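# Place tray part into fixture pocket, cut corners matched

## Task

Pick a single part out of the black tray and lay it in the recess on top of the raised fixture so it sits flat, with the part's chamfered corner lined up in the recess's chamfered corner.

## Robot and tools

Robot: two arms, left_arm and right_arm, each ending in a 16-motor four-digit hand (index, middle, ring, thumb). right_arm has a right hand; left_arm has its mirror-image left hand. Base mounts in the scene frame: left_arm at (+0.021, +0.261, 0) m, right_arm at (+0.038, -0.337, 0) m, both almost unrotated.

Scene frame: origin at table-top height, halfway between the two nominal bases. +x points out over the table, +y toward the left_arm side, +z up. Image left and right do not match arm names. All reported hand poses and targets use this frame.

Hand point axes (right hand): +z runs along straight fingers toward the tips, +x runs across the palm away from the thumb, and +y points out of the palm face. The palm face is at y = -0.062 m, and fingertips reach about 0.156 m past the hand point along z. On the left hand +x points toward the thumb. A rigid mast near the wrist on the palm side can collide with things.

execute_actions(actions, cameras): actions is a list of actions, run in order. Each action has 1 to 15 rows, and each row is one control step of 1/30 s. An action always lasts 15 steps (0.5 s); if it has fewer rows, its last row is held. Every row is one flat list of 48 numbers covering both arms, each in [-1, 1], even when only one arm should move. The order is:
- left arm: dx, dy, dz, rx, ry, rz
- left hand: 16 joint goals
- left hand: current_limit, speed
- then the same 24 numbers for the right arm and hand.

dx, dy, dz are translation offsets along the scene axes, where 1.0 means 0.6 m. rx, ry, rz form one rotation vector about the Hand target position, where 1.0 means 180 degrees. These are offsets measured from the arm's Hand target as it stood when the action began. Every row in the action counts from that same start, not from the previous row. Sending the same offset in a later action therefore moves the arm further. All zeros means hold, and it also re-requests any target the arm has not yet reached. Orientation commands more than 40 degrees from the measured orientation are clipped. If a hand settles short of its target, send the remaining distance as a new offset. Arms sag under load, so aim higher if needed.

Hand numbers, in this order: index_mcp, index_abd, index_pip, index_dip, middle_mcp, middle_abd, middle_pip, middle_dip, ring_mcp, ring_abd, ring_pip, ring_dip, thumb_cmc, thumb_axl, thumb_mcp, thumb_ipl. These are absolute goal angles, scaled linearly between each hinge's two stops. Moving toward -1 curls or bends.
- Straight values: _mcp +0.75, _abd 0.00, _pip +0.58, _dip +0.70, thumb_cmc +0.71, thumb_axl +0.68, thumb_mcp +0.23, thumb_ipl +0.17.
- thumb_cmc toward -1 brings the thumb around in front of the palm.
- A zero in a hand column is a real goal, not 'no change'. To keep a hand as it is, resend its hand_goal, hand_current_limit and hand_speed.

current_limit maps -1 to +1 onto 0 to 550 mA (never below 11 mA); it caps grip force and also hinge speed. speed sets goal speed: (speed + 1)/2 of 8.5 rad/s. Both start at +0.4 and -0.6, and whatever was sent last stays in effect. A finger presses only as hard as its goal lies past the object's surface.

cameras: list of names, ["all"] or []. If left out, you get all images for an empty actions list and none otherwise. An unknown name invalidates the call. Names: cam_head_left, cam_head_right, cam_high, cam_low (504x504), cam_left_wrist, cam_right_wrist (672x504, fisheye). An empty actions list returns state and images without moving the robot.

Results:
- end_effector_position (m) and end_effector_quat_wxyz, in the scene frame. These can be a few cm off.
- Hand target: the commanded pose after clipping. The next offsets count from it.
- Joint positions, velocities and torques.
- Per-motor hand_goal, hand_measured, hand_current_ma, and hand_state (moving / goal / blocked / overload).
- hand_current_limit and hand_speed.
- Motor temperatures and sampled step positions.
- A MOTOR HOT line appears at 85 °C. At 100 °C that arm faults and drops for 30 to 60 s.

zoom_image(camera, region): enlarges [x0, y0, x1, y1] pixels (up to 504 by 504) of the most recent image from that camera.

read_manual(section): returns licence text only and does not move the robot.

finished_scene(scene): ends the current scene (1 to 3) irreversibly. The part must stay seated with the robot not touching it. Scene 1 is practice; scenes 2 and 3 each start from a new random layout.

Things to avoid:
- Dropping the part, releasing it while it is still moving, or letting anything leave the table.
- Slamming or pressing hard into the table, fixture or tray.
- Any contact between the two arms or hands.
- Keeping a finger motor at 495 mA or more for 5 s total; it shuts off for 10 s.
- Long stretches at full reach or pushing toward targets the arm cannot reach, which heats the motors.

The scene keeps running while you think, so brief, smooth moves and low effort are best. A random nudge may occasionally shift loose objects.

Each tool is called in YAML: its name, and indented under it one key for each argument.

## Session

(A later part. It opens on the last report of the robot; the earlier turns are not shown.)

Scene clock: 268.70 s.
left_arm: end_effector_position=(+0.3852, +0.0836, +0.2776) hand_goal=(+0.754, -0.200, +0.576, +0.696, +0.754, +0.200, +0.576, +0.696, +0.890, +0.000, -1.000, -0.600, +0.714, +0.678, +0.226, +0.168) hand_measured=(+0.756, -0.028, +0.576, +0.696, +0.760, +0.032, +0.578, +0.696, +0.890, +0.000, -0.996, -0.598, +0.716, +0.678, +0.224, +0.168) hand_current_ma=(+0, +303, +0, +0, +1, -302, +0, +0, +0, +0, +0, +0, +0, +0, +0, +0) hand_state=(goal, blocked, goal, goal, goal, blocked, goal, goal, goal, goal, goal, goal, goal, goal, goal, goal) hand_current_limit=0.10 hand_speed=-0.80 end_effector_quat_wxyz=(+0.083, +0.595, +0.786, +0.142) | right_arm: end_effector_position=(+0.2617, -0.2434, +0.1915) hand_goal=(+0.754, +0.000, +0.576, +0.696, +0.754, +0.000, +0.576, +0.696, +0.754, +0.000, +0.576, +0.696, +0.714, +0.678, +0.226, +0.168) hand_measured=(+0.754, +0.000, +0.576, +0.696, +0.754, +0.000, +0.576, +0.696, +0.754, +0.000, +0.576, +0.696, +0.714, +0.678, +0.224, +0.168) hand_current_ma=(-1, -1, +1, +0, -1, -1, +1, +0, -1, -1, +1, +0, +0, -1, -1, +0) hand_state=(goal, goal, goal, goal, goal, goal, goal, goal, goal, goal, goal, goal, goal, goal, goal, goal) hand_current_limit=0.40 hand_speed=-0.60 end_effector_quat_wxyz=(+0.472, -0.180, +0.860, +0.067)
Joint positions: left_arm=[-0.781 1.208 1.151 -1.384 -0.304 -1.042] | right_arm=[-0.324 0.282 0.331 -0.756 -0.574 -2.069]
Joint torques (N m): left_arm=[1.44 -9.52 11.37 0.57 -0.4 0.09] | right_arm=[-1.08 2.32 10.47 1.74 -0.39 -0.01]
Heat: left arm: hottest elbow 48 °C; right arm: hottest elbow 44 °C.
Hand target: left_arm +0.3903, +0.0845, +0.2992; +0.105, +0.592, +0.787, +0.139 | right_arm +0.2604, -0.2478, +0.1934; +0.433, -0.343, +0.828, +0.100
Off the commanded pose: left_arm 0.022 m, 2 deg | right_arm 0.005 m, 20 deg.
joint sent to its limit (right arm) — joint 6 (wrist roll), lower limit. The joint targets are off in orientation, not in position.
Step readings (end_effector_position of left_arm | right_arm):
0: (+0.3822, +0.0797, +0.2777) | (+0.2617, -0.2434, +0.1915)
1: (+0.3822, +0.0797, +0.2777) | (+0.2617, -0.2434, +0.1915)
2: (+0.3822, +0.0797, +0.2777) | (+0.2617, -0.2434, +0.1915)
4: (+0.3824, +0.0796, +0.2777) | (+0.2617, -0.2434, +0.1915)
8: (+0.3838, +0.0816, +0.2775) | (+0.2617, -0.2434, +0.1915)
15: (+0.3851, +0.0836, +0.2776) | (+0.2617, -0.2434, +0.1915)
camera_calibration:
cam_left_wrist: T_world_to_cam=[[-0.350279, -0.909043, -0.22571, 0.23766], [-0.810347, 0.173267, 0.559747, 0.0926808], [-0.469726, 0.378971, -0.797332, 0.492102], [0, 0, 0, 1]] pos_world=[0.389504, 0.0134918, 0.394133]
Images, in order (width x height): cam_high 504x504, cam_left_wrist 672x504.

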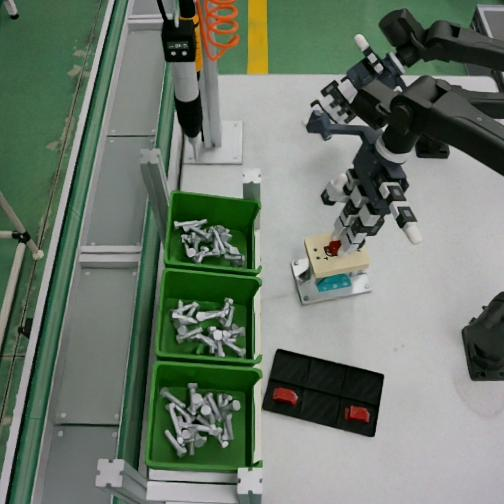

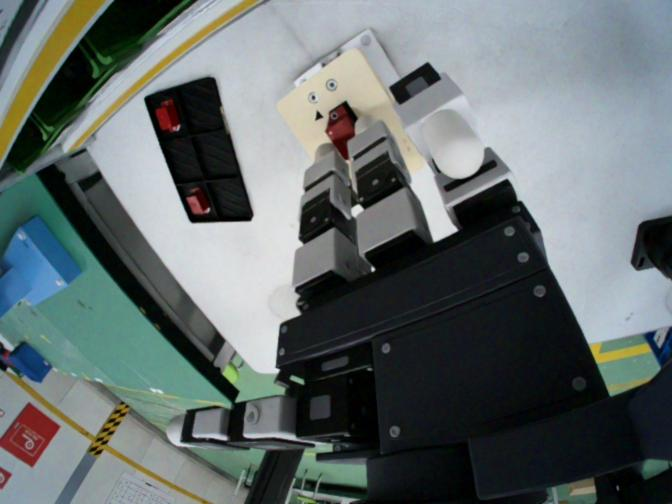

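execute_actions:
  actions: []
  cameras: ["cam_head_left", "cam_head_right"]

zoom_image:
  camera: "cam_head_left"
  region: [115, 362, 143, 386]

zoom_image:
  camera: "cam_head_right"
  region: [115, 360, 143, 384]

Scene clock: 271.87 s.
left_arm: end_effector_position=(+0.3852, +0.0836, +0.2776) hand_goal=(+0.754, -0.200, +0.576, +0.696, +0.754, +0.200, +0.576, +0.696, +0.890, +0.000, -1.000, -0.600, +0.714, +0.678, +0.226, +0.168) hand_measured=(+0.756, -0.028, +0.576, +0.696, +0.760, +0.032, +0.578, +0.696, +0.890, +0.000, -0.996, -0.598, +0.716, +0.678, +0.224, +0.168) hand_current_ma=(+0, +303, +0, +0, +1, -302, +0, +0, +0, +0, +0, +0, +0, +0, +0, +0) hand_state=(goal, blocked, goal, goal, goal, blocked, goal, goal, goal, goal, goal, goal, goal, goal, goal, goal) hand_current_limit=0.10 hand_speed=-0.80 end_effector_quat_wxyz=(+0.083, +0.596, +0.786, +0.142) | right_arm: end_effector_position=(+0.2617, -0.2434, +0.1915) hand_goal=(+0.754, +0.000, +0.576, +0.696, +0.754, +0.000, +0.576, +0.696, +0.754, +0.000, +0.576, +0.696, +0.714, +0.678, +0.226, +0.168) hand_measured=(+0.754, +0.000, +0.576, +0.696, +0.754, +0.000, +0.576, +0.696, +0.754, +0.000, +0.576, +0.696, +0.714, +0.678, +0.224, +0.168) hand_current_ma=(-1, -1, +1, +0, -1, -1, +1, +0, -1, -1, +1, +0, +0, -1, -1, +0) hand_state=(goal, goal, goal, goal, goal, goal, goal, goal, goal, goal, goal, goal, goal, goal, goal, goal) hand_current_limit=0.40 hand_speed=-0.60 end_effector_quat_wxyz=(+0.472, -0.180, +0.860, +0.067)
Joint positions: left_arm=[-0.781 1.208 1.151 -1.384 -0.304 -1.041] | right_arm=[-0.324 0.282 0.331 -0.756 -0.574 -2.069]
Joint velocities: within noise
Joint torques (N m): left_arm=[1.38 -9.17 11.43 0.64 -0.38 0.12] | right_arm=[-0.91 2.26 10.48 1.74 -0.39 0]
Motor temperatures (°C): left_arm=[32 27 48 27 27 23] | right_arm=[26 30 44 25 29 24]
Heat: left arm: hottest elbow 48 °C; right arm: hottest elbow 44 °C.
Hand target: left_arm +0.3902, +0.0845, +0.2992; +0.105, +0.592, +0.787, +0.139 | right_arm +0.2604, -0.2478, +0.1934; +0.433, -0.343, +0.828, +0.100
Off the commanded pose: left_arm 0.022 m, 2 deg | right_arm 0.005 m, 20 deg.
Images, in order (width x height): cam_head_left 504x504, cam_head_right 504x504.

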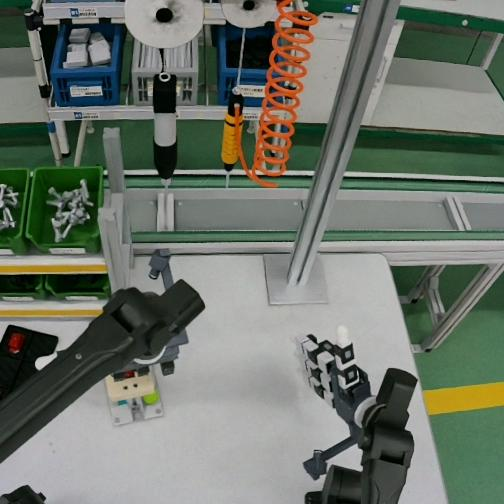

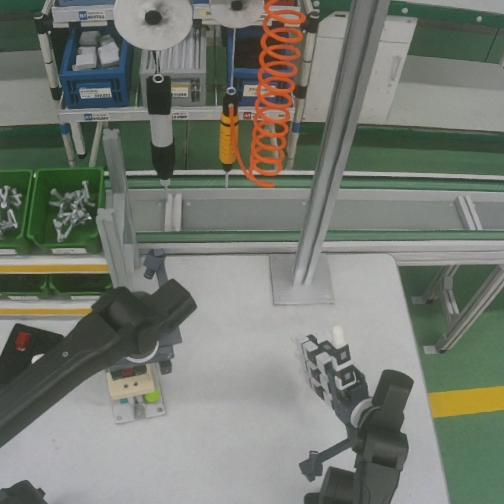

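Scaled by 18.000 from the camera's 504x504 image, which has a finer 720x720 frame.

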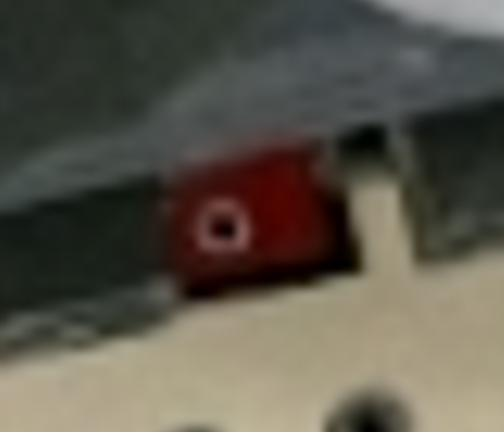

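Scaled by 18.000 from the camera's 504x504 image, which has a finer 720x720 frame.

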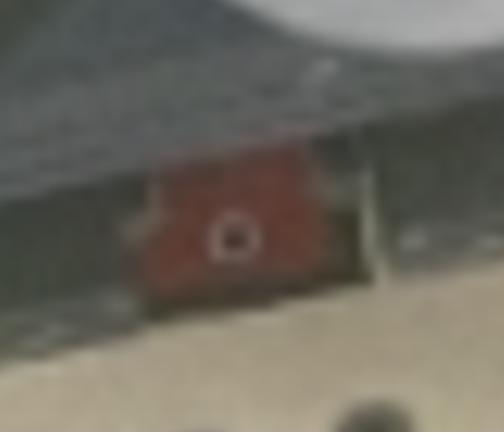

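execute_actions:
  actions:
    - [[0.003,-0.025,-0.008,0,0,0,0.754,-0.2,0.576,0.696,0.754,0.2,0.576,0.696,0.89,0,-1,-0.6,0.714,0.678,0.226,0.168,0.1,-0.8,0,0,0,0,0,0,0.754,0,0.576,0.696,0.754,0,0.576,0.696,0.754,0,0.576,0.696,0.714,0.678,0.226,0.168,0.4,-0.6]]
  cameras: ["cam_high", "cam_left_wrist", "cam_head_left", "cam_head_right"]

zoom_image:
  camera: "cam_high"
  region: [318, 234, 348, 264]

zoom_image:
  camera: "cam_left_wrist"
  region: [320, 90, 365, 135]

zoom_image:
  camera: "cam_head_right"
  region: [115, 360, 143, 384]

Scene clock: 276.77 s.
left_arm: end_effector_position=(+0.3846, +0.0827, +0.2774) hand_goal=(+0.754, -0.200, +0.576, +0.696, +0.754, +0.200, +0.576, +0.696, +0.890, +0.000, -1.000, -0.600, +0.714, +0.678, +0.226, +0.168) hand_measured=(+0.756, -0.028, +0.576, +0.696, +0.760, +0.032, +0.578, +0.696, +0.890, +0.000, -0.996, -0.598, +0.716, +0.678, +0.224, +0.168) hand_current_ma=(+0, +303, +0, +0, +1, -302, +0, +0, +0, +0, +0, +0, +0, +0, +0, +0) hand_state=(goal, blocked, goal, goal, goal, blocked, goal, goal, goal, goal, goal, goal, goal, goal, goal, goal) hand_current_limit=0.10 hand_speed=-0.80 end_effector_quat_wxyz=(+0.083, +0.596, +0.786, +0.142) | right_arm: end_effector_position=(+0.2617, -0.2434, +0.1915) hand_goal=(+0.754, +0.000, +0.576, +0.696, +0.754, +0.000, +0.576, +0.696, +0.754, +0.000, +0.576, +0.696, +0.714, +0.678, +0.226, +0.168) hand_measured=(+0.754, +0.000, +0.576, +0.696, +0.754, +0.000, +0.576, +0.696, +0.754, +0.000, +0.576, +0.696, +0.714, +0.678, +0.224, +0.168) hand_current_ma=(-1, -1, +1, +0, -1, -1, +1, +0, -1, -1, +1, +0, +0, -1, -1, +0) hand_state=(goal, goal, goal, goal, goal, goal, goal, goal, goal, goal, goal, goal, goal, goal, goal, goal) hand_current_limit=0.40 hand_speed=-0.60 end_effector_quat_wxyz=(+0.472, -0.180, +0.860, +0.067)
Joint positions: left_arm=[-0.784 1.208 1.151 -1.384 -0.304 -1.044] | right_arm=[-0.324 0.282 0.331 -0.756 -0.574 -2.069]
Joint torques (N m): left_arm=[-0.26 -6.3 12.52 0.91 -0.51 -0.14] | right_arm=[-0.97 2.26 10.44 1.76 -0.39 0]
Heat: left arm: hottest elbow 48 °C; right arm: hottest elbow 44 °C.
Hand target: left_arm +0.3921, +0.0694, +0.2943; +0.104, +0.592, +0.787, +0.139 | right_arm +0.2604, -0.2478, +0.1934; +0.433, -0.343, +0.828, +0.100
Off the commanded pose: left_arm 0.023 m, 2 deg | right_arm 0.005 m, 20 deg.
joint sent to its limit (right arm) — joint 6 (wrist roll), lower limit. The joint targets are off in orientation, not in position.
Step readings (end_effector_position of left_arm | right_arm):
0: (+0.3852, +0.0836, +0.2776) | (+0.2617, -0.2434, +0.1915)
1: (+0.3852, +0.0836, +0.2776) | (+0.2617, -0.2434, +0.1915)
2: (+0.3852, +0.0836, +0.2776) | (+0.2617, -0.2434, +0.1915)
4: (+0.3852, +0.0836, +0.2776) | (+0.2617, -0.2434, +0.1915)
8: (+0.3852, +0.0835, +0.2776) | (+0.2617, -0.2434, +0.1915)
15: (+0.3846, +0.0827, +0.2774) | (+0.2617, -0.2434, +0.1915)
camera_calibration:
cam_left_wrist: T_world_to_cam=[[-0.350791, -0.908976, -0.225186, 0.236566], [-0.810244, 0.174041, 0.559656, 0.092311], [-0.469522, 0.378778, -0.797544, 0.492041], [0, 0, 0, 1]] pos_world=[0.388803, 0.0125922, 0.394033]
Images, in order (width x height): cam_head_left 504x504, cam_head_right 504x504, cam_high 504x504, cam_left_wrist 672x504.

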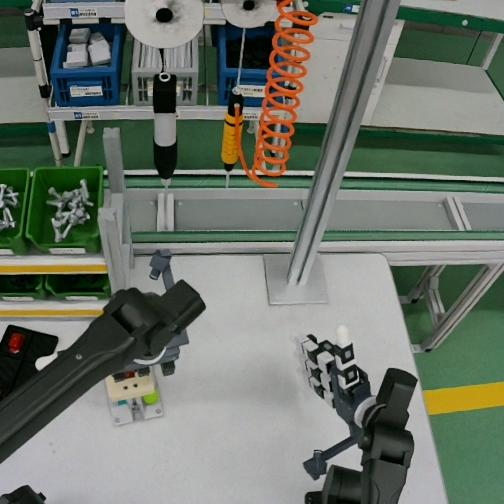

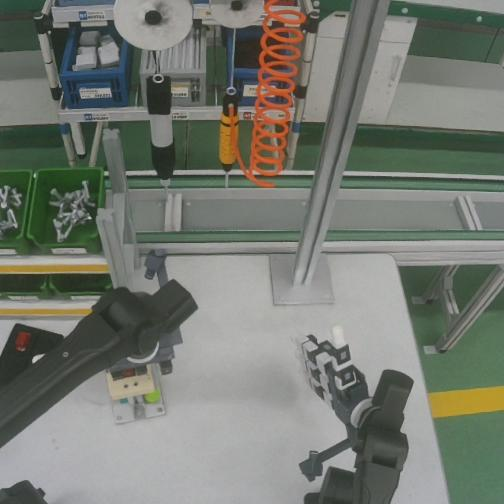

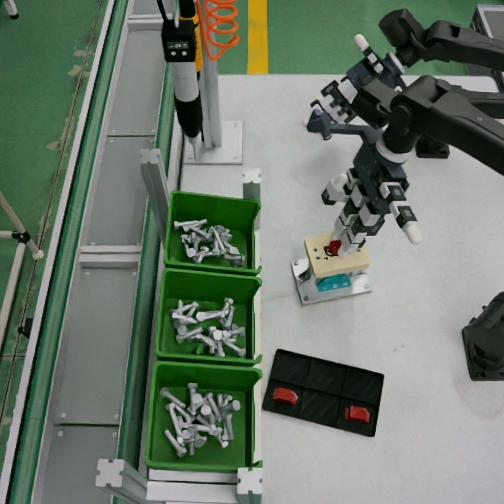

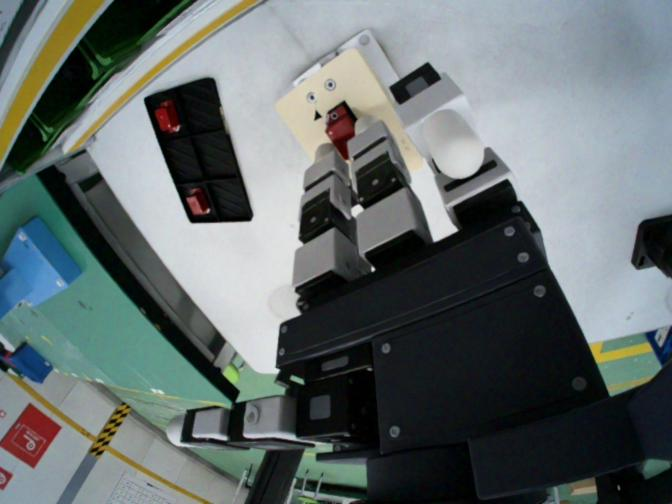

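Scaled by 16.800 from the camera's 504x504 image, which has a finer 720x720 frame.

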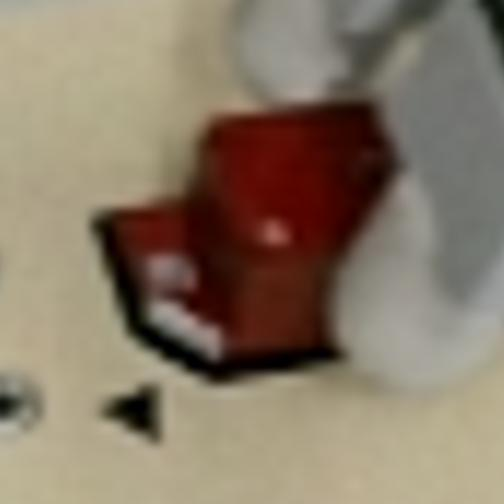

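Scaled by 11.200 from the camera's 672x504 image, which has a finer 960x720 frame.

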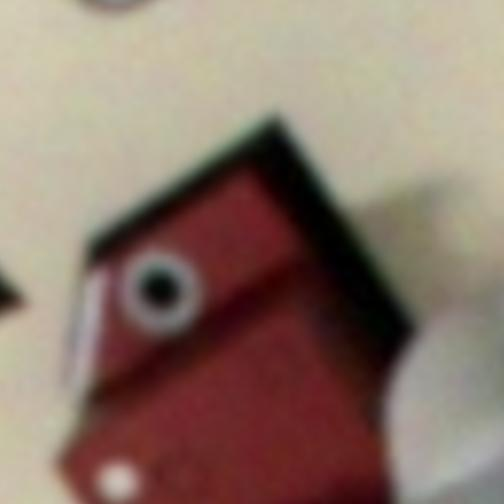

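Scaled by 18.000 from the camera's 504x504 image, which has a finer 720x720 frame.

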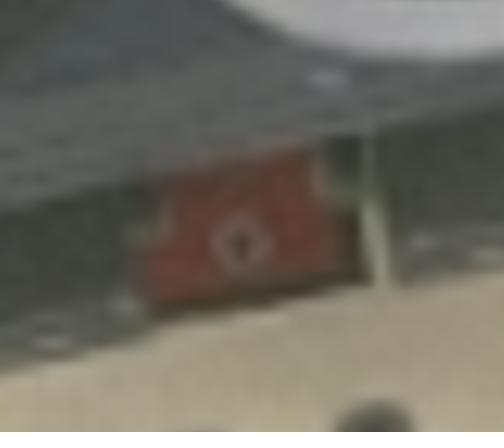

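execute_actions:
  actions:
    - [[0.001,-0.001,-0.018,0,0,0,0.754,-0.2,0.576,0.696,0.754,0.2,0.576,0.696,0.89,0,-1,-0.6,0.714,0.678,0.226,0.168,0.1,-0.8,0,0,0,0,0,0,0.754,0,0.576,0.696,0.754,0,0.576,0.696,0.754,0,0.576,0.696,0.714,0.678,0.226,0.168,0.4,-0.6]]
  cameras: ["cam_high", "cam_left_wrist", "cam_head_left", "cam_head_right"]

zoom_image:
  camera: "cam_high"
  region: [318, 234, 348, 264]

zoom_image:
  camera: "cam_left_wrist"
  region: [320, 90, 365, 135]

zoom_image:
  camera: "cam_head_right"
  region: [115, 360, 143, 384]

Scene clock: 280.97 s.
left_arm: end_effector_position=(+0.3866, +0.0808, +0.2770) hand_goal=(+0.754, -0.200, +0.576, +0.696, +0.754, +0.200, +0.576, +0.696, +0.890, +0.000, -1.000, -0.600, +0.714, +0.678, +0.226, +0.168) hand_measured=(+0.756, -0.028, +0.576, +0.696, +0.760, +0.032, +0.580, +0.696, +0.890, +0.000, -0.996, -0.598, +0.716, +0.678, +0.224, +0.168) hand_current_ma=(+0, +303, +0, +0, +1, -302, +0, +0, +0, +0, +0, +0, +0, +0, +0, +0) hand_state=(goal, blocked, goal, goal, goal, blocked, goal, goal, goal, goal, goal, goal, goal, goal, goal, goal) hand_current_limit=0.10 hand_speed=-0.80 end_effector_quat_wxyz=(+0.087, +0.595, +0.787, +0.141) | right_arm: end_effector_position=(+0.2617, -0.2434, +0.1915) hand_goal=(+0.754, +0.000, +0.576, +0.696, +0.754, +0.000, +0.576, +0.696, +0.754, +0.000, +0.576, +0.696, +0.714, +0.678, +0.226, +0.168) hand_measured=(+0.754, +0.000, +0.576, +0.696, +0.754, +0.000, +0.576, +0.696, +0.754, +0.000, +0.576, +0.696, +0.714, +0.678, +0.224, +0.168) hand_current_ma=(-1, -1, +1, +0, -1, -1, +1, +0, -1, -1, +1, +0, +0, -1, -1, +0) hand_state=(goal, goal, goal, goal, goal, goal, goal, goal, goal, goal, goal, goal, goal, goal, goal, goal) hand_current_limit=0.40 hand_speed=-0.60 end_effector_quat_wxyz=(+0.472, -0.180, +0.860, +0.067)
Joint positions: left_arm=[-0.784 1.211 1.151 -1.372 -0.305 -1.045] | right_arm=[-0.324 0.282 0.331 -0.756 -0.574 -2.069]
Joint torques (N m): left_arm=[-0.15 -5.83 10.71 1.42 -0.49 -0.14] | right_arm=[-0.91 2.37 10.44 1.76 -0.39 0]
Heat: left arm: hottest elbow 49 °C; right arm: hottest elbow 44 °C.
Hand target: left_arm +0.3927, +0.0688, +0.2836; +0.104, +0.592, +0.787, +0.139 | right_arm +0.2604, -0.2478, +0.1934; +0.433, -0.343, +0.828, +0.100
Off the commanded pose: left_arm 0.015 m, 2 deg | right_arm 0.005 m, 20 deg.
joint sent to its limit (right arm) — joint 6 (wrist roll), lower limit. The joint targets are off in orientation, not in position.
Step readings (end_effector_position of left_arm | right_arm):
0: (+0.3846, +0.0827, +0.2774) | (+0.2617, -0.2434, +0.1915)
1: (+0.3846, +0.0827, +0.2774) | (+0.2617, -0.2434, +0.1915)
2: (+0.3846, +0.0827, +0.2774) | (+0.2617, -0.2434, +0.1915)
4: (+0.3851, +0.0822, +0.2773) | (+0.2617, -0.2434, +0.1915)
8: (+0.3866, +0.0807, +0.2769) | (+0.2617, -0.2434, +0.1915)
15: (+0.3866, +0.0808, +0.2770) | (+0.2617, -0.2434, +0.1915)
camera_calibration:
cam_left_wrist: T_world_to_cam=[[-0.348864, -0.910388, -0.222459, 0.234031], [-0.813964, 0.17669, 0.553392, 0.097478], [-0.464495, 0.374132, -0.802664, 0.493253], [0, 0, 0, 1]] pos_world=[0.390102, 0.0112933, 0.394035]
Images, in order (width x height): cam_head_left 504x504, cam_head_right 504x504, cam_high 504x504, cam_left_wrist 672x504.

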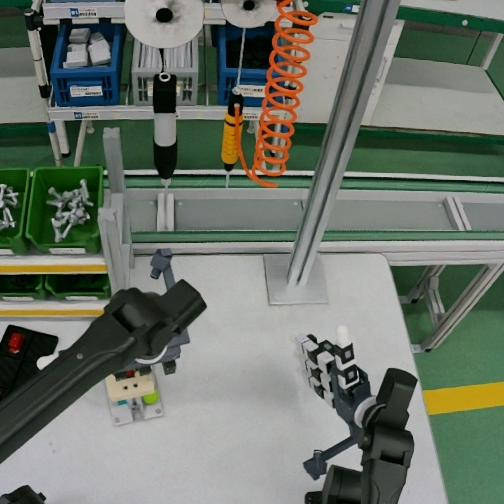

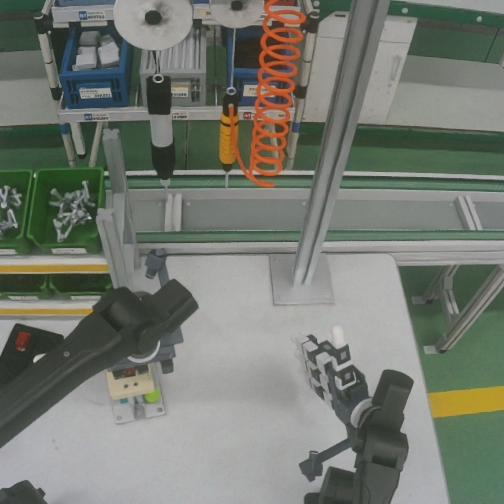

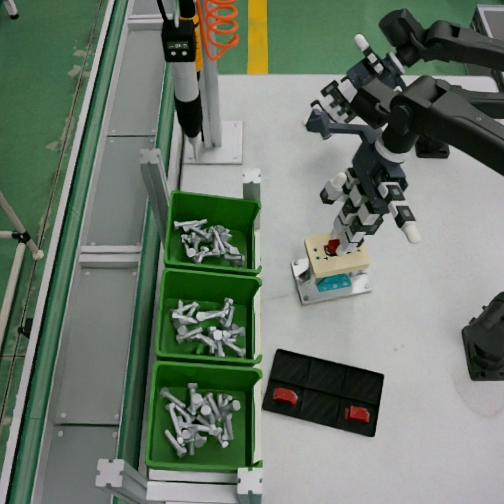

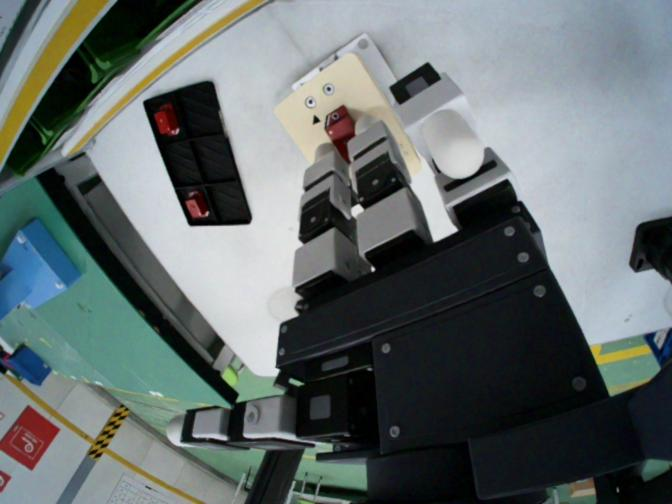

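Scaled by 16.800 from the camera's 504x504 image, which has a finer 720x720 frame.

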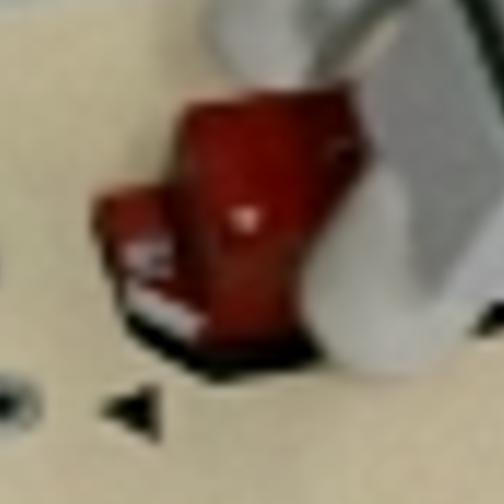

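Scaled by 11.200 from the camera's 672x504 image, which has a finer 960x720 frame.

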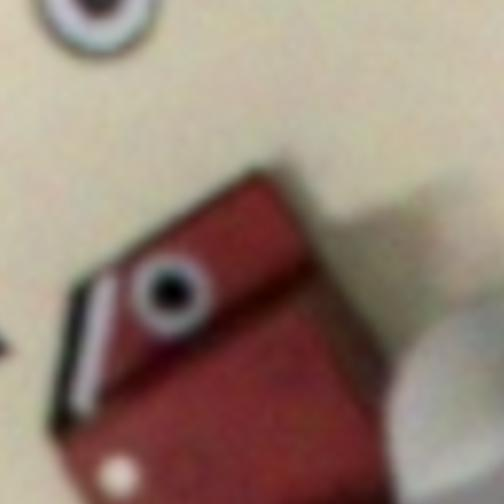

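Scaled by 18.000 from the camera's 504x504 image, which has a finer 720x720 frame.

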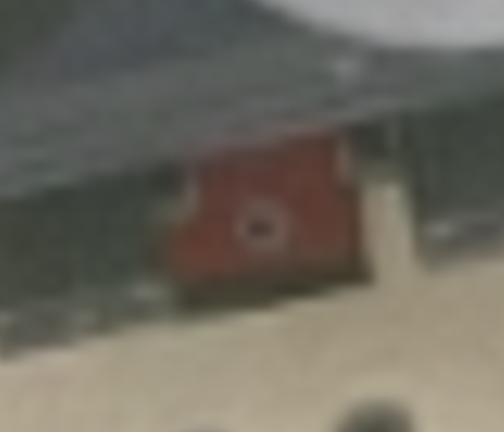

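execute_actions:
  actions:
    - [[-0.006,0.0255,-0.004,0,0,0,0.754,-0.2,0.576,0.696,0.754,0.2,0.576,0.696,0.89,0,-1,-0.6,0.714,0.678,0.226,0.168,0.1,-0.8,0,0,0,0,0,0,0.754,0,0.576,0.696,0.754,0,0.576,0.696,0.754,0,0.576,0.696,0.714,0.678,0.226,0.168,0.4,-0.6]]
  cameras: ["cam_high", "cam_left_wrist", "cam_head_left", "cam_head_right"]

zoom_image:
  camera: "cam_high"
  region: [318, 234, 348, 264]

zoom_image:
  camera: "cam_left_wrist"
  region: [320, 90, 365, 135]

zoom_image:
  camera: "cam_head_right"
  region: [115, 360, 143, 384]

Scene clock: 288.23 s.
left_arm: end_effector_position=(+0.3851, +0.0824, +0.2741) hand_goal=(+0.754, -0.200, +0.576, +0.696, +0.754, +0.200, +0.576, +0.696, +0.890, +0.000, -1.000, -0.600, +0.714, +0.678, +0.226, +0.168) hand_measured=(+0.756, -0.028, +0.576, +0.696, +0.758, +0.032, +0.578, +0.696, +0.890, +0.000, -0.996, -0.598, +0.716, +0.678, +0.224, +0.168) hand_current_ma=(+0, +302, +0, +0, +1, -302, +0, +0, +0, +0, +0, +0, +0, +0, +0, +0) hand_state=(goal, blocked, goal, goal, goal, blocked, goal, goal, goal, goal, goal, goal, goal, goal, goal, goal) hand_current_limit=0.10 hand_speed=-0.80 end_effector_quat_wxyz=(+0.089, +0.596, +0.786, +0.142) | right_arm: end_effector_position=(+0.2617, -0.2434, +0.1915) hand_goal=(+0.754, +0.000, +0.576, +0.696, +0.754, +0.000, +0.576, +0.696, +0.754, +0.000, +0.576, +0.696, +0.714, +0.678, +0.226, +0.168) hand_measured=(+0.754, +0.000, +0.576, +0.696, +0.754, +0.000, +0.576, +0.696, +0.754, +0.000, +0.576, +0.696, +0.714, +0.678, +0.224, +0.168) hand_current_ma=(-1, -1, +1, +0, -1, -1, +1, +0, -1, -1, +1, +0, +0, -1, -1, +0) hand_state=(goal, goal, goal, goal, goal, goal, goal, goal, goal, goal, goal, goal, goal, goal, goal, goal) hand_current_limit=0.40 hand_speed=-0.60 end_effector_quat_wxyz=(+0.472, -0.180, +0.860, +0.067)
Joint positions: left_arm=[-0.784 1.204 1.136 -1.363 -0.306 -1.042] | right_arm=[-0.324 0.282 0.331 -0.756 -0.574 -2.069]
Joint torques (N m): left_arm=[1.26 -8.88 9.18 1.42 -0.31 0.07] | right_arm=[-0.97 2.26 10.47 1.74 -0.38 -0.01]
Heat: left arm: hottest elbow 49 °C; right arm: hottest elbow 44 °C.
Hand target: left_arm +0.3891, +0.0841, +0.2812; +0.104, +0.592, +0.787, +0.139 | right_arm +0.2604, -0.2478, +0.1934; +0.433, -0.343, +0.828, +0.100
Off the commanded pose: left_arm 0.008 m, 2 deg | right_arm 0.005 m, 20 deg.
joint sent to its limit (right arm) — joint 6 (wrist roll), lower limit. The joint targets are off in orientation, not in position.
Step readings (end_effector_position of left_arm | right_arm):
0: (+0.3866, +0.0808, +0.2770) | (+0.2617, -0.2434, +0.1915)
1: (+0.3866, +0.0808, +0.2770) | (+0.2617, -0.2434, +0.1915)
2: (+0.3867, +0.0807, +0.2770) | (+0.2617, -0.2434, +0.1915)
4: (+0.3867, +0.0808, +0.2765) | (+0.2617, -0.2434, +0.1915)
8: (+0.3855, +0.0822, +0.2742) | (+0.2617, -0.2434, +0.1915)
15: (+0.3851, +0.0824, +0.2741) | (+0.2617, -0.2434, +0.1915)
camera_calibration:
cam_left_wrist: T_world_to_cam=[[-0.350905, -0.909533, -0.222745, 0.235186], [-0.814583, 0.179165, 0.551683, 0.0980548], [-0.461866, 0.375033, -0.80376, 0.488882], [0, 0, 0, 1]] pos_world=[0.3882, 0.0129945, 0.391235]
Images, in order (width x height): cam_head_left 504x504, cam_head_right 504x504, cam_high 504x504, cam_left_wrist 672x504.

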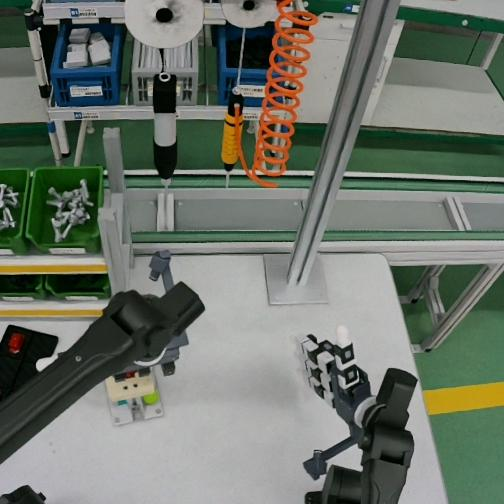

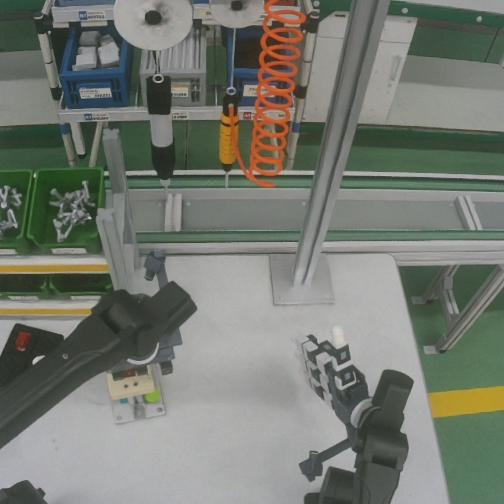

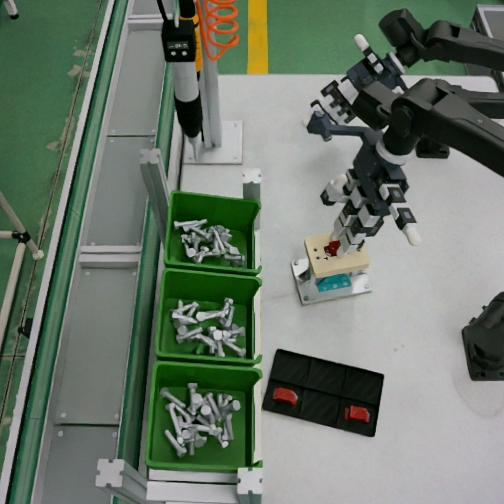

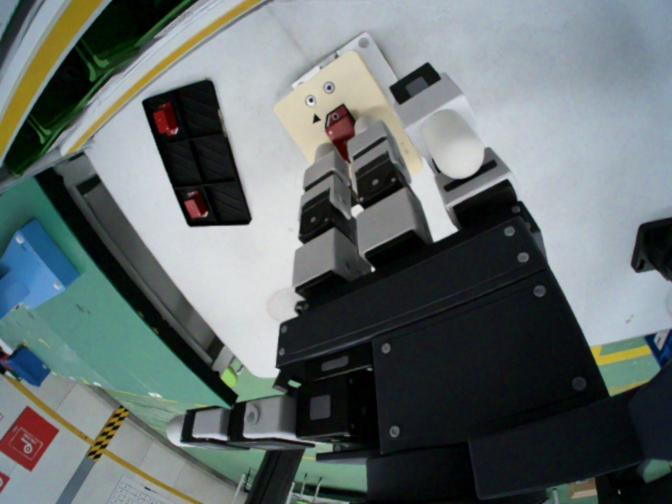

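Scaled by 16.800 from the camera's 504x504 image, which has a finer 720x720 frame.

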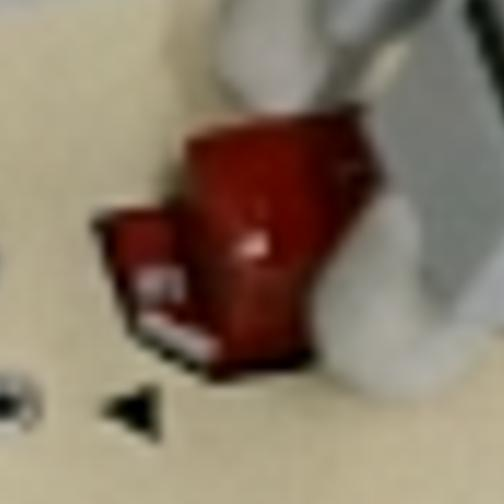

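Scaled by 11.200 from the camera's 672x504 image, which has a finer 960x720 frame.

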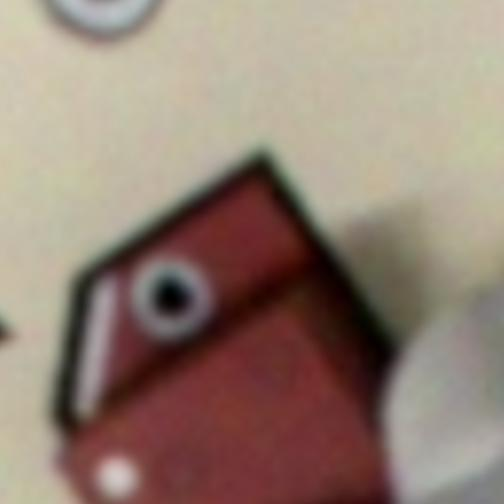

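Scaled by 18.000 from the camera's 504x504 image, which has a finer 720x720 frame.

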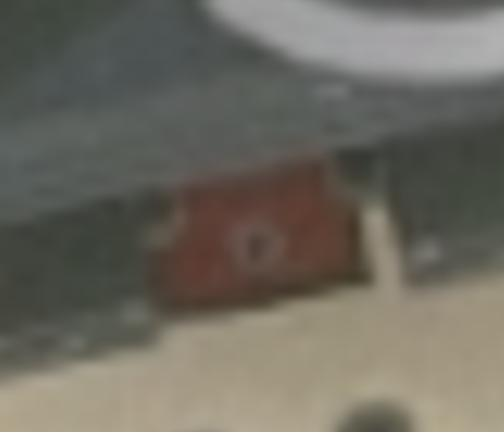

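execute_actions:
  actions:
    - [[0.0,0.0,-0.008,0,0,0,0.754,-0.2,0.576,0.696,0.754,0.2,0.576,0.696,0.89,0,-1,-0.6,0.714,0.678,0.226,0.168,0.1,-0.8,0,0,0,0,0,0,0.754,0,0.576,0.696,0.754,0,0.576,0.696,0.754,0,0.576,0.696,0.714,0.678,0.226,0.168,0.4,-0.6]]
  cameras: ["cam_high", "cam_left_wrist", "cam_head_left", "cam_head_right"]

zoom_image:
  camera: "cam_high"
  region: [318, 234, 348, 264]

zoom_image:
  camera: "cam_left_wrist"
  region: [320, 90, 365, 135]

zoom_image:
  camera: "cam_head_right"
  region: [115, 360, 143, 384]

Scene clock: 290.70 s.
left_arm: end_effector_position=(+0.3844, +0.0831, +0.2738) hand_goal=(+0.754, -0.200, +0.576, +0.696, +0.754, +0.200, +0.576, +0.696, +0.890, +0.000, -1.000, -0.600, +0.714, +0.678, +0.226, +0.168) hand_measured=(+0.756, -0.028, +0.576, +0.696, +0.758, +0.032, +0.578, +0.696, +0.890, +0.000, -0.996, -0.598, +0.716, +0.678, +0.224, +0.168) hand_current_ma=(+0, +303, +0, +0, +1, -302, +0, +0, +0, +0, +0, +0, +0, +0, +0, +0) hand_state=(goal, blocked, goal, goal, goal, blocked, goal, goal, goal, goal, goal, goal, goal, goal, goal, goal) hand_current_limit=0.10 hand_speed=-0.80 end_effector_quat_wxyz=(+0.092, +0.595, +0.786, +0.141) | right_arm: end_effector_position=(+0.2617, -0.2434, +0.1915) hand_goal=(+0.754, +0.000, +0.576, +0.696, +0.754, +0.000, +0.576, +0.696, +0.754, +0.000, +0.576, +0.696, +0.714, +0.678, +0.226, +0.168) hand_measured=(+0.754, +0.000, +0.576, +0.696, +0.754, +0.000, +0.576, +0.696, +0.754, +0.000, +0.576, +0.696, +0.714, +0.678, +0.224, +0.168) hand_current_ma=(-1, -1, +1, +0, -1, -1, +1, +0, -1, -1, +1, +0, +0, -1, -1, +0) hand_state=(goal, goal, goal, goal, goal, goal, goal, goal, goal, goal, goal, goal, goal, goal, goal, goal) hand_current_limit=0.40 hand_speed=-0.60 end_effector_quat_wxyz=(+0.472, -0.180, +0.860, +0.067)
Joint positions: left_arm=[-0.784 1.197 1.13 -1.356 -0.306 -1.042] | right_arm=[-0.324 0.282 0.331 -0.756 -0.574 -2.069]
Joint torques (N m): left_arm=[1.73 -7.77 8.77 1.73 -0.33 0.11] | right_arm=[-0.91 2.32 10.43 1.72 -0.39 -0.01]
Heat: left arm: hottest elbow 49 °C; right arm: hottest elbow 44 °C.
Hand target: left_arm +0.3890, +0.0841, +0.2765; +0.105, +0.592, +0.787, +0.139 | right_arm +0.2604, -0.2478, +0.1934; +0.433, -0.343, +0.828, +0.100
Off the commanded pose: left_arm 0.005 m, 1 deg | right_arm 0.005 m, 20 deg.
joint sent to its limit (right arm) — joint 6 (wrist roll), lower limit. The joint targets are off in orientation, not in position.
Step readings (end_effector_position of left_arm | right_arm):
0: (+0.3851, +0.0824, +0.2741) | (+0.2617, -0.2434, +0.1915)
1: (+0.3851, +0.0824, +0.2741) | (+0.2617, -0.2434, +0.1915)
2: (+0.3850, +0.0825, +0.2739) | (+0.2617, -0.2434, +0.1915)
4: (+0.3849, +0.0826, +0.2738) | (+0.2617, -0.2434, +0.1915)
8: (+0.3845, +0.0830, +0.2738) | (+0.2617, -0.2434, +0.1915)
15: (+0.3844, +0.0831, +0.2738) | (+0.2617, -0.2434, +0.1915)
camera_calibration:
cam_left_wrist: T_world_to_cam=[[-0.349904, -0.910577, -0.220039, 0.234504], [-0.817253, 0.181905, 0.546817, 0.0996037], [-0.457893, 0.371161, -0.807821, 0.487982], [0, 0, 0, 1]] pos_world=[0.386898, 0.0142956, 0.391337]
Images, in order (width x height): cam_head_left 504x504, cam_head_right 504x504, cam_high 504x504, cam_left_wrist 672x504.

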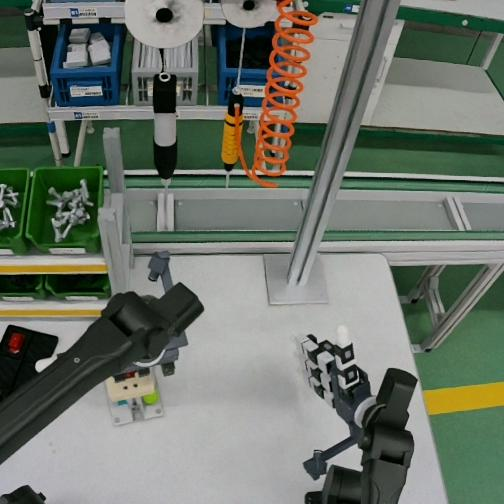

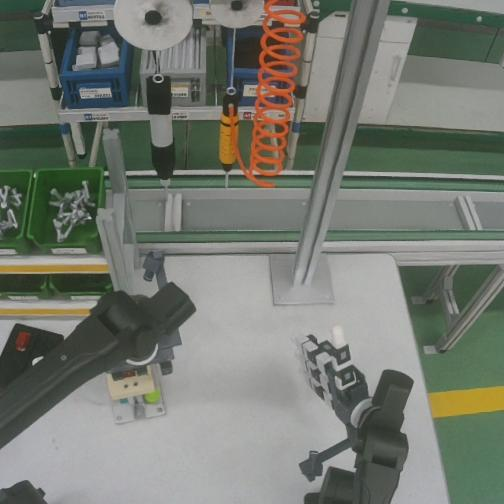

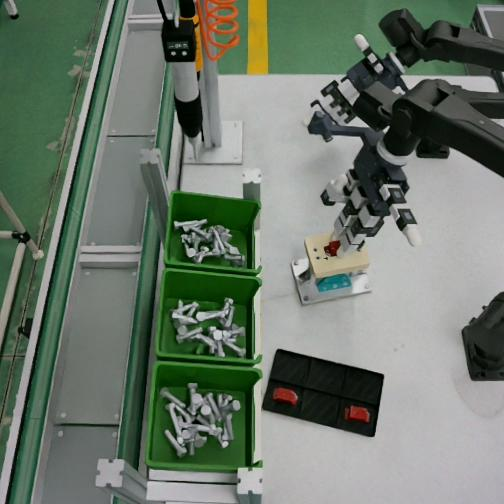

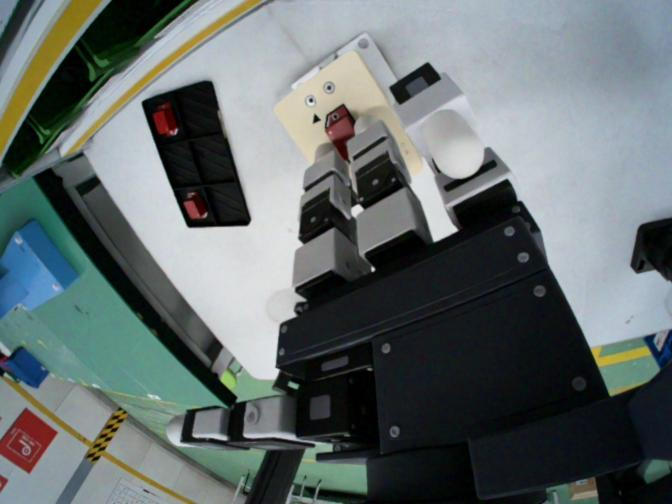

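Scaled by 16.800 from the camera's 504x504 image, which has a finer 720x720 frame.

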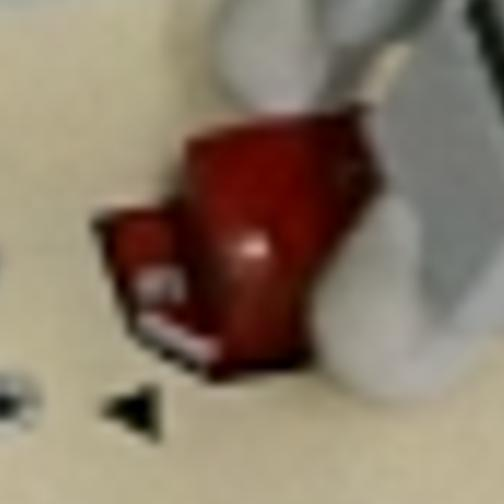

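Scaled by 11.200 from the camera's 672x504 image, which has a finer 960x720 frame.

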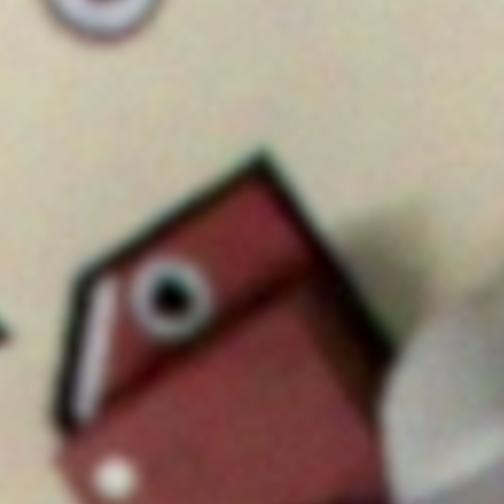

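Scaled by 18.000 from the camera's 504x504 image, which has a finer 720x720 frame.

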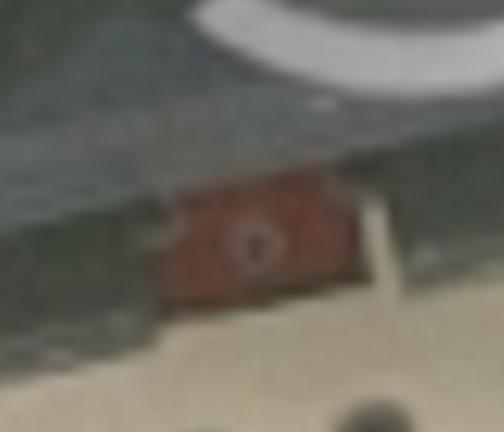

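execute_actions:
  actions:
    - [[0.0,0.0,0.0,0,0,0,0.754,0.01,0.576,0.696,0.754,-0.01,0.576,0.696,0.89,0,-1,-0.6,0.714,0.678,0.226,0.168,0.1,-0.95,0,0,0,0,0,0,0.754,0,0.576,0.696,0.754,0,0.576,0.696,0.754,0,0.576,0.696,0.714,0.678,0.226,0.168,0.4,-0.6]]
    - [[0.0,0.0,0.0,0,0,0,0.754,0.01,0.576,0.696,0.754,-0.01,0.576,0.696,0.89,0,-1,-0.6,0.714,0.678,0.226,0.168,0.1,-0.95,0,0,0,0,0,0,0.754,0,0.576,0.696,0.754,0,0.576,0.696,0.754,0,0.576,0.696,0.714,0.678,0.226,0.168,0.4,-0.6]]
  cameras: ["cam_high", "cam_left_wrist", "cam_head_left", "cam_head_right"]

zoom_image:
  camera: "cam_high"
  region: [318, 234, 348, 264]

zoom_image:
  camera: "cam_left_wrist"
  region: [310, 85, 390, 165]

zoom_image:
  camera: "cam_head_right"
  region: [115, 360, 143, 384]

Scene clock: 297.03 s.
left_arm: end_effector_position=(+0.3849, +0.0831, +0.2720) hand_goal=(+0.754, +0.010, +0.576, +0.696, +0.754, -0.010, +0.576, +0.696, +0.890, +0.000, -1.000, -0.600, +0.714, +0.678, +0.226, +0.168) hand_measured=(+0.756, +0.008, +0.576, +0.696, +0.758, -0.006, +0.578, +0.696, +0.890, +0.000, -0.996, -0.598, +0.716, +0.678, +0.224, +0.168) hand_current_ma=(+0, +0, +0, +0, +0, +0, +0, +0, +0, +0, +0, +0, +0, +0, +0, +0) hand_state=(goal, goal, goal, goal, goal, goal, goal, goal, goal, goal, goal, goal, goal, goal, goal, goal) hand_current_limit=0.10 hand_speed=-0.95 end_effector_quat_wxyz=(+0.093, +0.595, +0.786, +0.141) | right_arm: end_effector_position=(+0.2617, -0.2434, +0.1915) hand_goal=(+0.754, +0.000, +0.576, +0.696, +0.754, +0.000, +0.576, +0.696, +0.754, +0.000, +0.576, +0.696, +0.714, +0.678, +0.226, +0.168) hand_measured=(+0.754, +0.000, +0.576, +0.696, +0.754, +0.000, +0.576, +0.696, +0.754, +0.000, +0.576, +0.696, +0.714, +0.678, +0.224, +0.168) hand_current_ma=(-1, -1, +1, +0, -1, -1, +1, +0, -1, -1, +1, +0, +0, -1, -1, +0) hand_state=(goal, goal, goal, goal, goal, goal, goal, goal, goal, goal, goal, goal, goal, goal, goal, goal) hand_current_limit=0.40 hand_speed=-0.60 end_effector_quat_wxyz=(+0.472, -0.180, +0.860, +0.067)
Joint positions: left_arm=[-0.784 1.197 1.124 -1.347 -0.306 -1.042] | right_arm=[-0.324 0.282 0.331 -0.756 -0.574 -2.069]
Joint torques (N m): left_arm=[1.26 -7.71 9.18 1.36 -0.33 0.11] | right_arm=[-0.97 2.26 10.45 1.76 -0.38 -0.01]
Heat: left arm: hottest elbow 49 °C; right arm: hottest elbow 44 °C.
Hand target: left_arm +0.3890, +0.0841, +0.2765; +0.104, +0.592, +0.787, +0.139 | right_arm +0.2604, -0.2478, +0.1934; +0.433, -0.343, +0.828, +0.100
Off the commanded pose: left_arm 0.006 m, 1 deg | right_arm 0.005 m, 20 deg.
joint sent to its limit (right arm) — joint 6 (wrist roll), lower limit. The joint targets are off in orientation, not in position.
Step readings (end_effector_position of left_arm | right_arm):
0: (+0.3844, +0.0831, +0.2738) | (+0.2617, -0.2434, +0.1915)
1: (+0.3844, +0.0831, +0.2738) | (+0.2617, -0.2434, +0.1915)
2: (+0.3844, +0.0831, +0.2738) | (+0.2617, -0.2434, +0.1915)
4: (+0.3844, +0.0831, +0.2738) | (+0.2617, -0.2434, +0.1915)
8: (+0.3844, +0.0831, +0.2738) | (+0.2617, -0.2434, +0.1915)
15: (+0.3845, +0.0830, +0.2739) | (+0.2617, -0.2434, +0.1915)
16: (+0.3845, +0.0830, +0.2739) | (+0.2617, -0.2434, +0.1915)
17: (+0.3845, +0.0830, +0.2739) | (+0.2617, -0.2434, +0.1915)
19: (+0.3845, +0.0830, +0.2739) | (+0.2617, -0.2434, +0.1915)
23: (+0.3845, +0.0830, +0.2734) | (+0.2617, -0.2434, +0.1915)
30: (+0.3847, +0.0832, +0.2720) | (+0.2617, -0.2434, +0.1915)
camera_calibration:
cam_left_wrist: T_world_to_cam=[[-0.348705, -0.911332, -0.218811, 0.233464], [-0.818554, 0.182424, 0.544694, 0.10212], [-0.456481, 0.369046, -0.809587, 0.486764], [0, 0, 0, 1]] pos_world=[0.387199, 0.0144958, 0.389538]
Images, in order (width x height): cam_head_left 504x504, cam_head_right 504x504, cam_high 504x504, cam_left_wrist 672x504.

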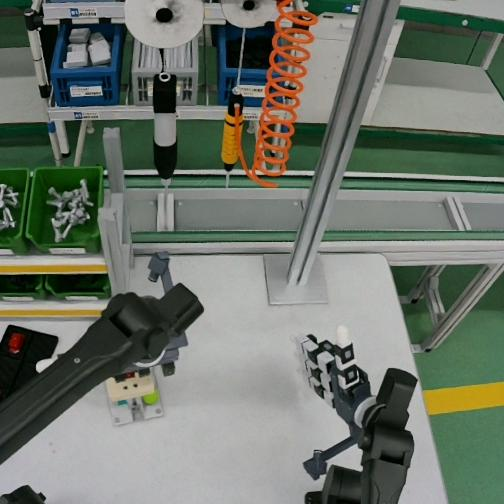

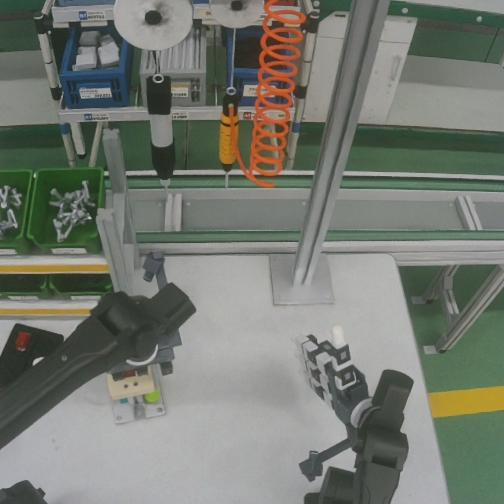

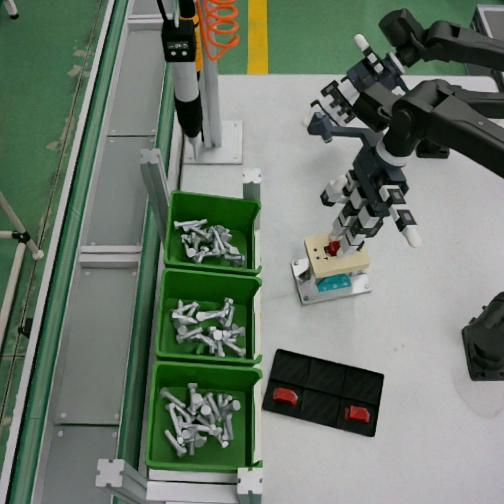

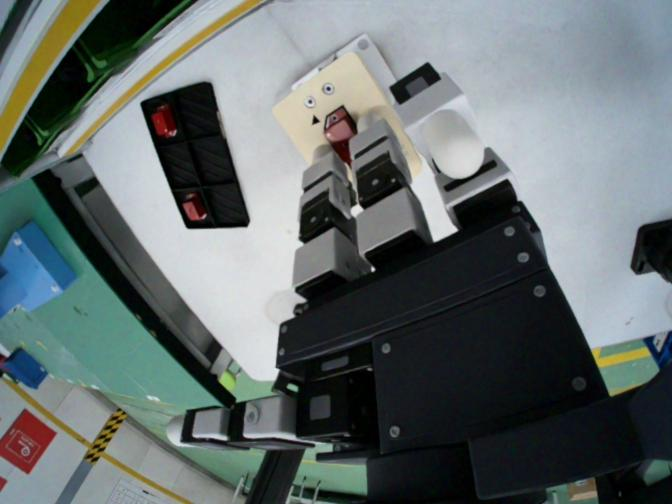

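Scaled by 16.800 from the camera's 504x504 image, which has a finer 720x720 frame.

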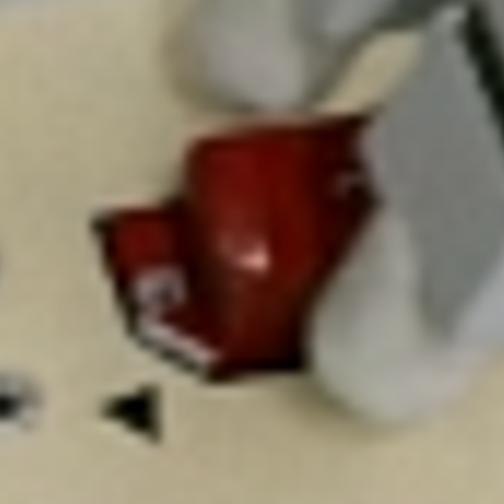

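Scaled by 6.300 from the camera's 672x504 image, which has a finer 960x720 frame.

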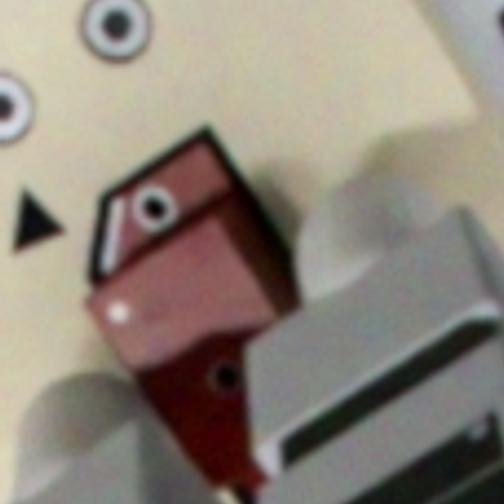

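Scaled by 18.000 from the camera's 504x504 image, which has a finer 720x720 frame.

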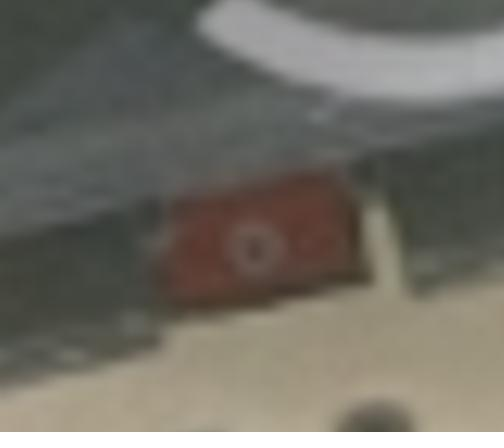

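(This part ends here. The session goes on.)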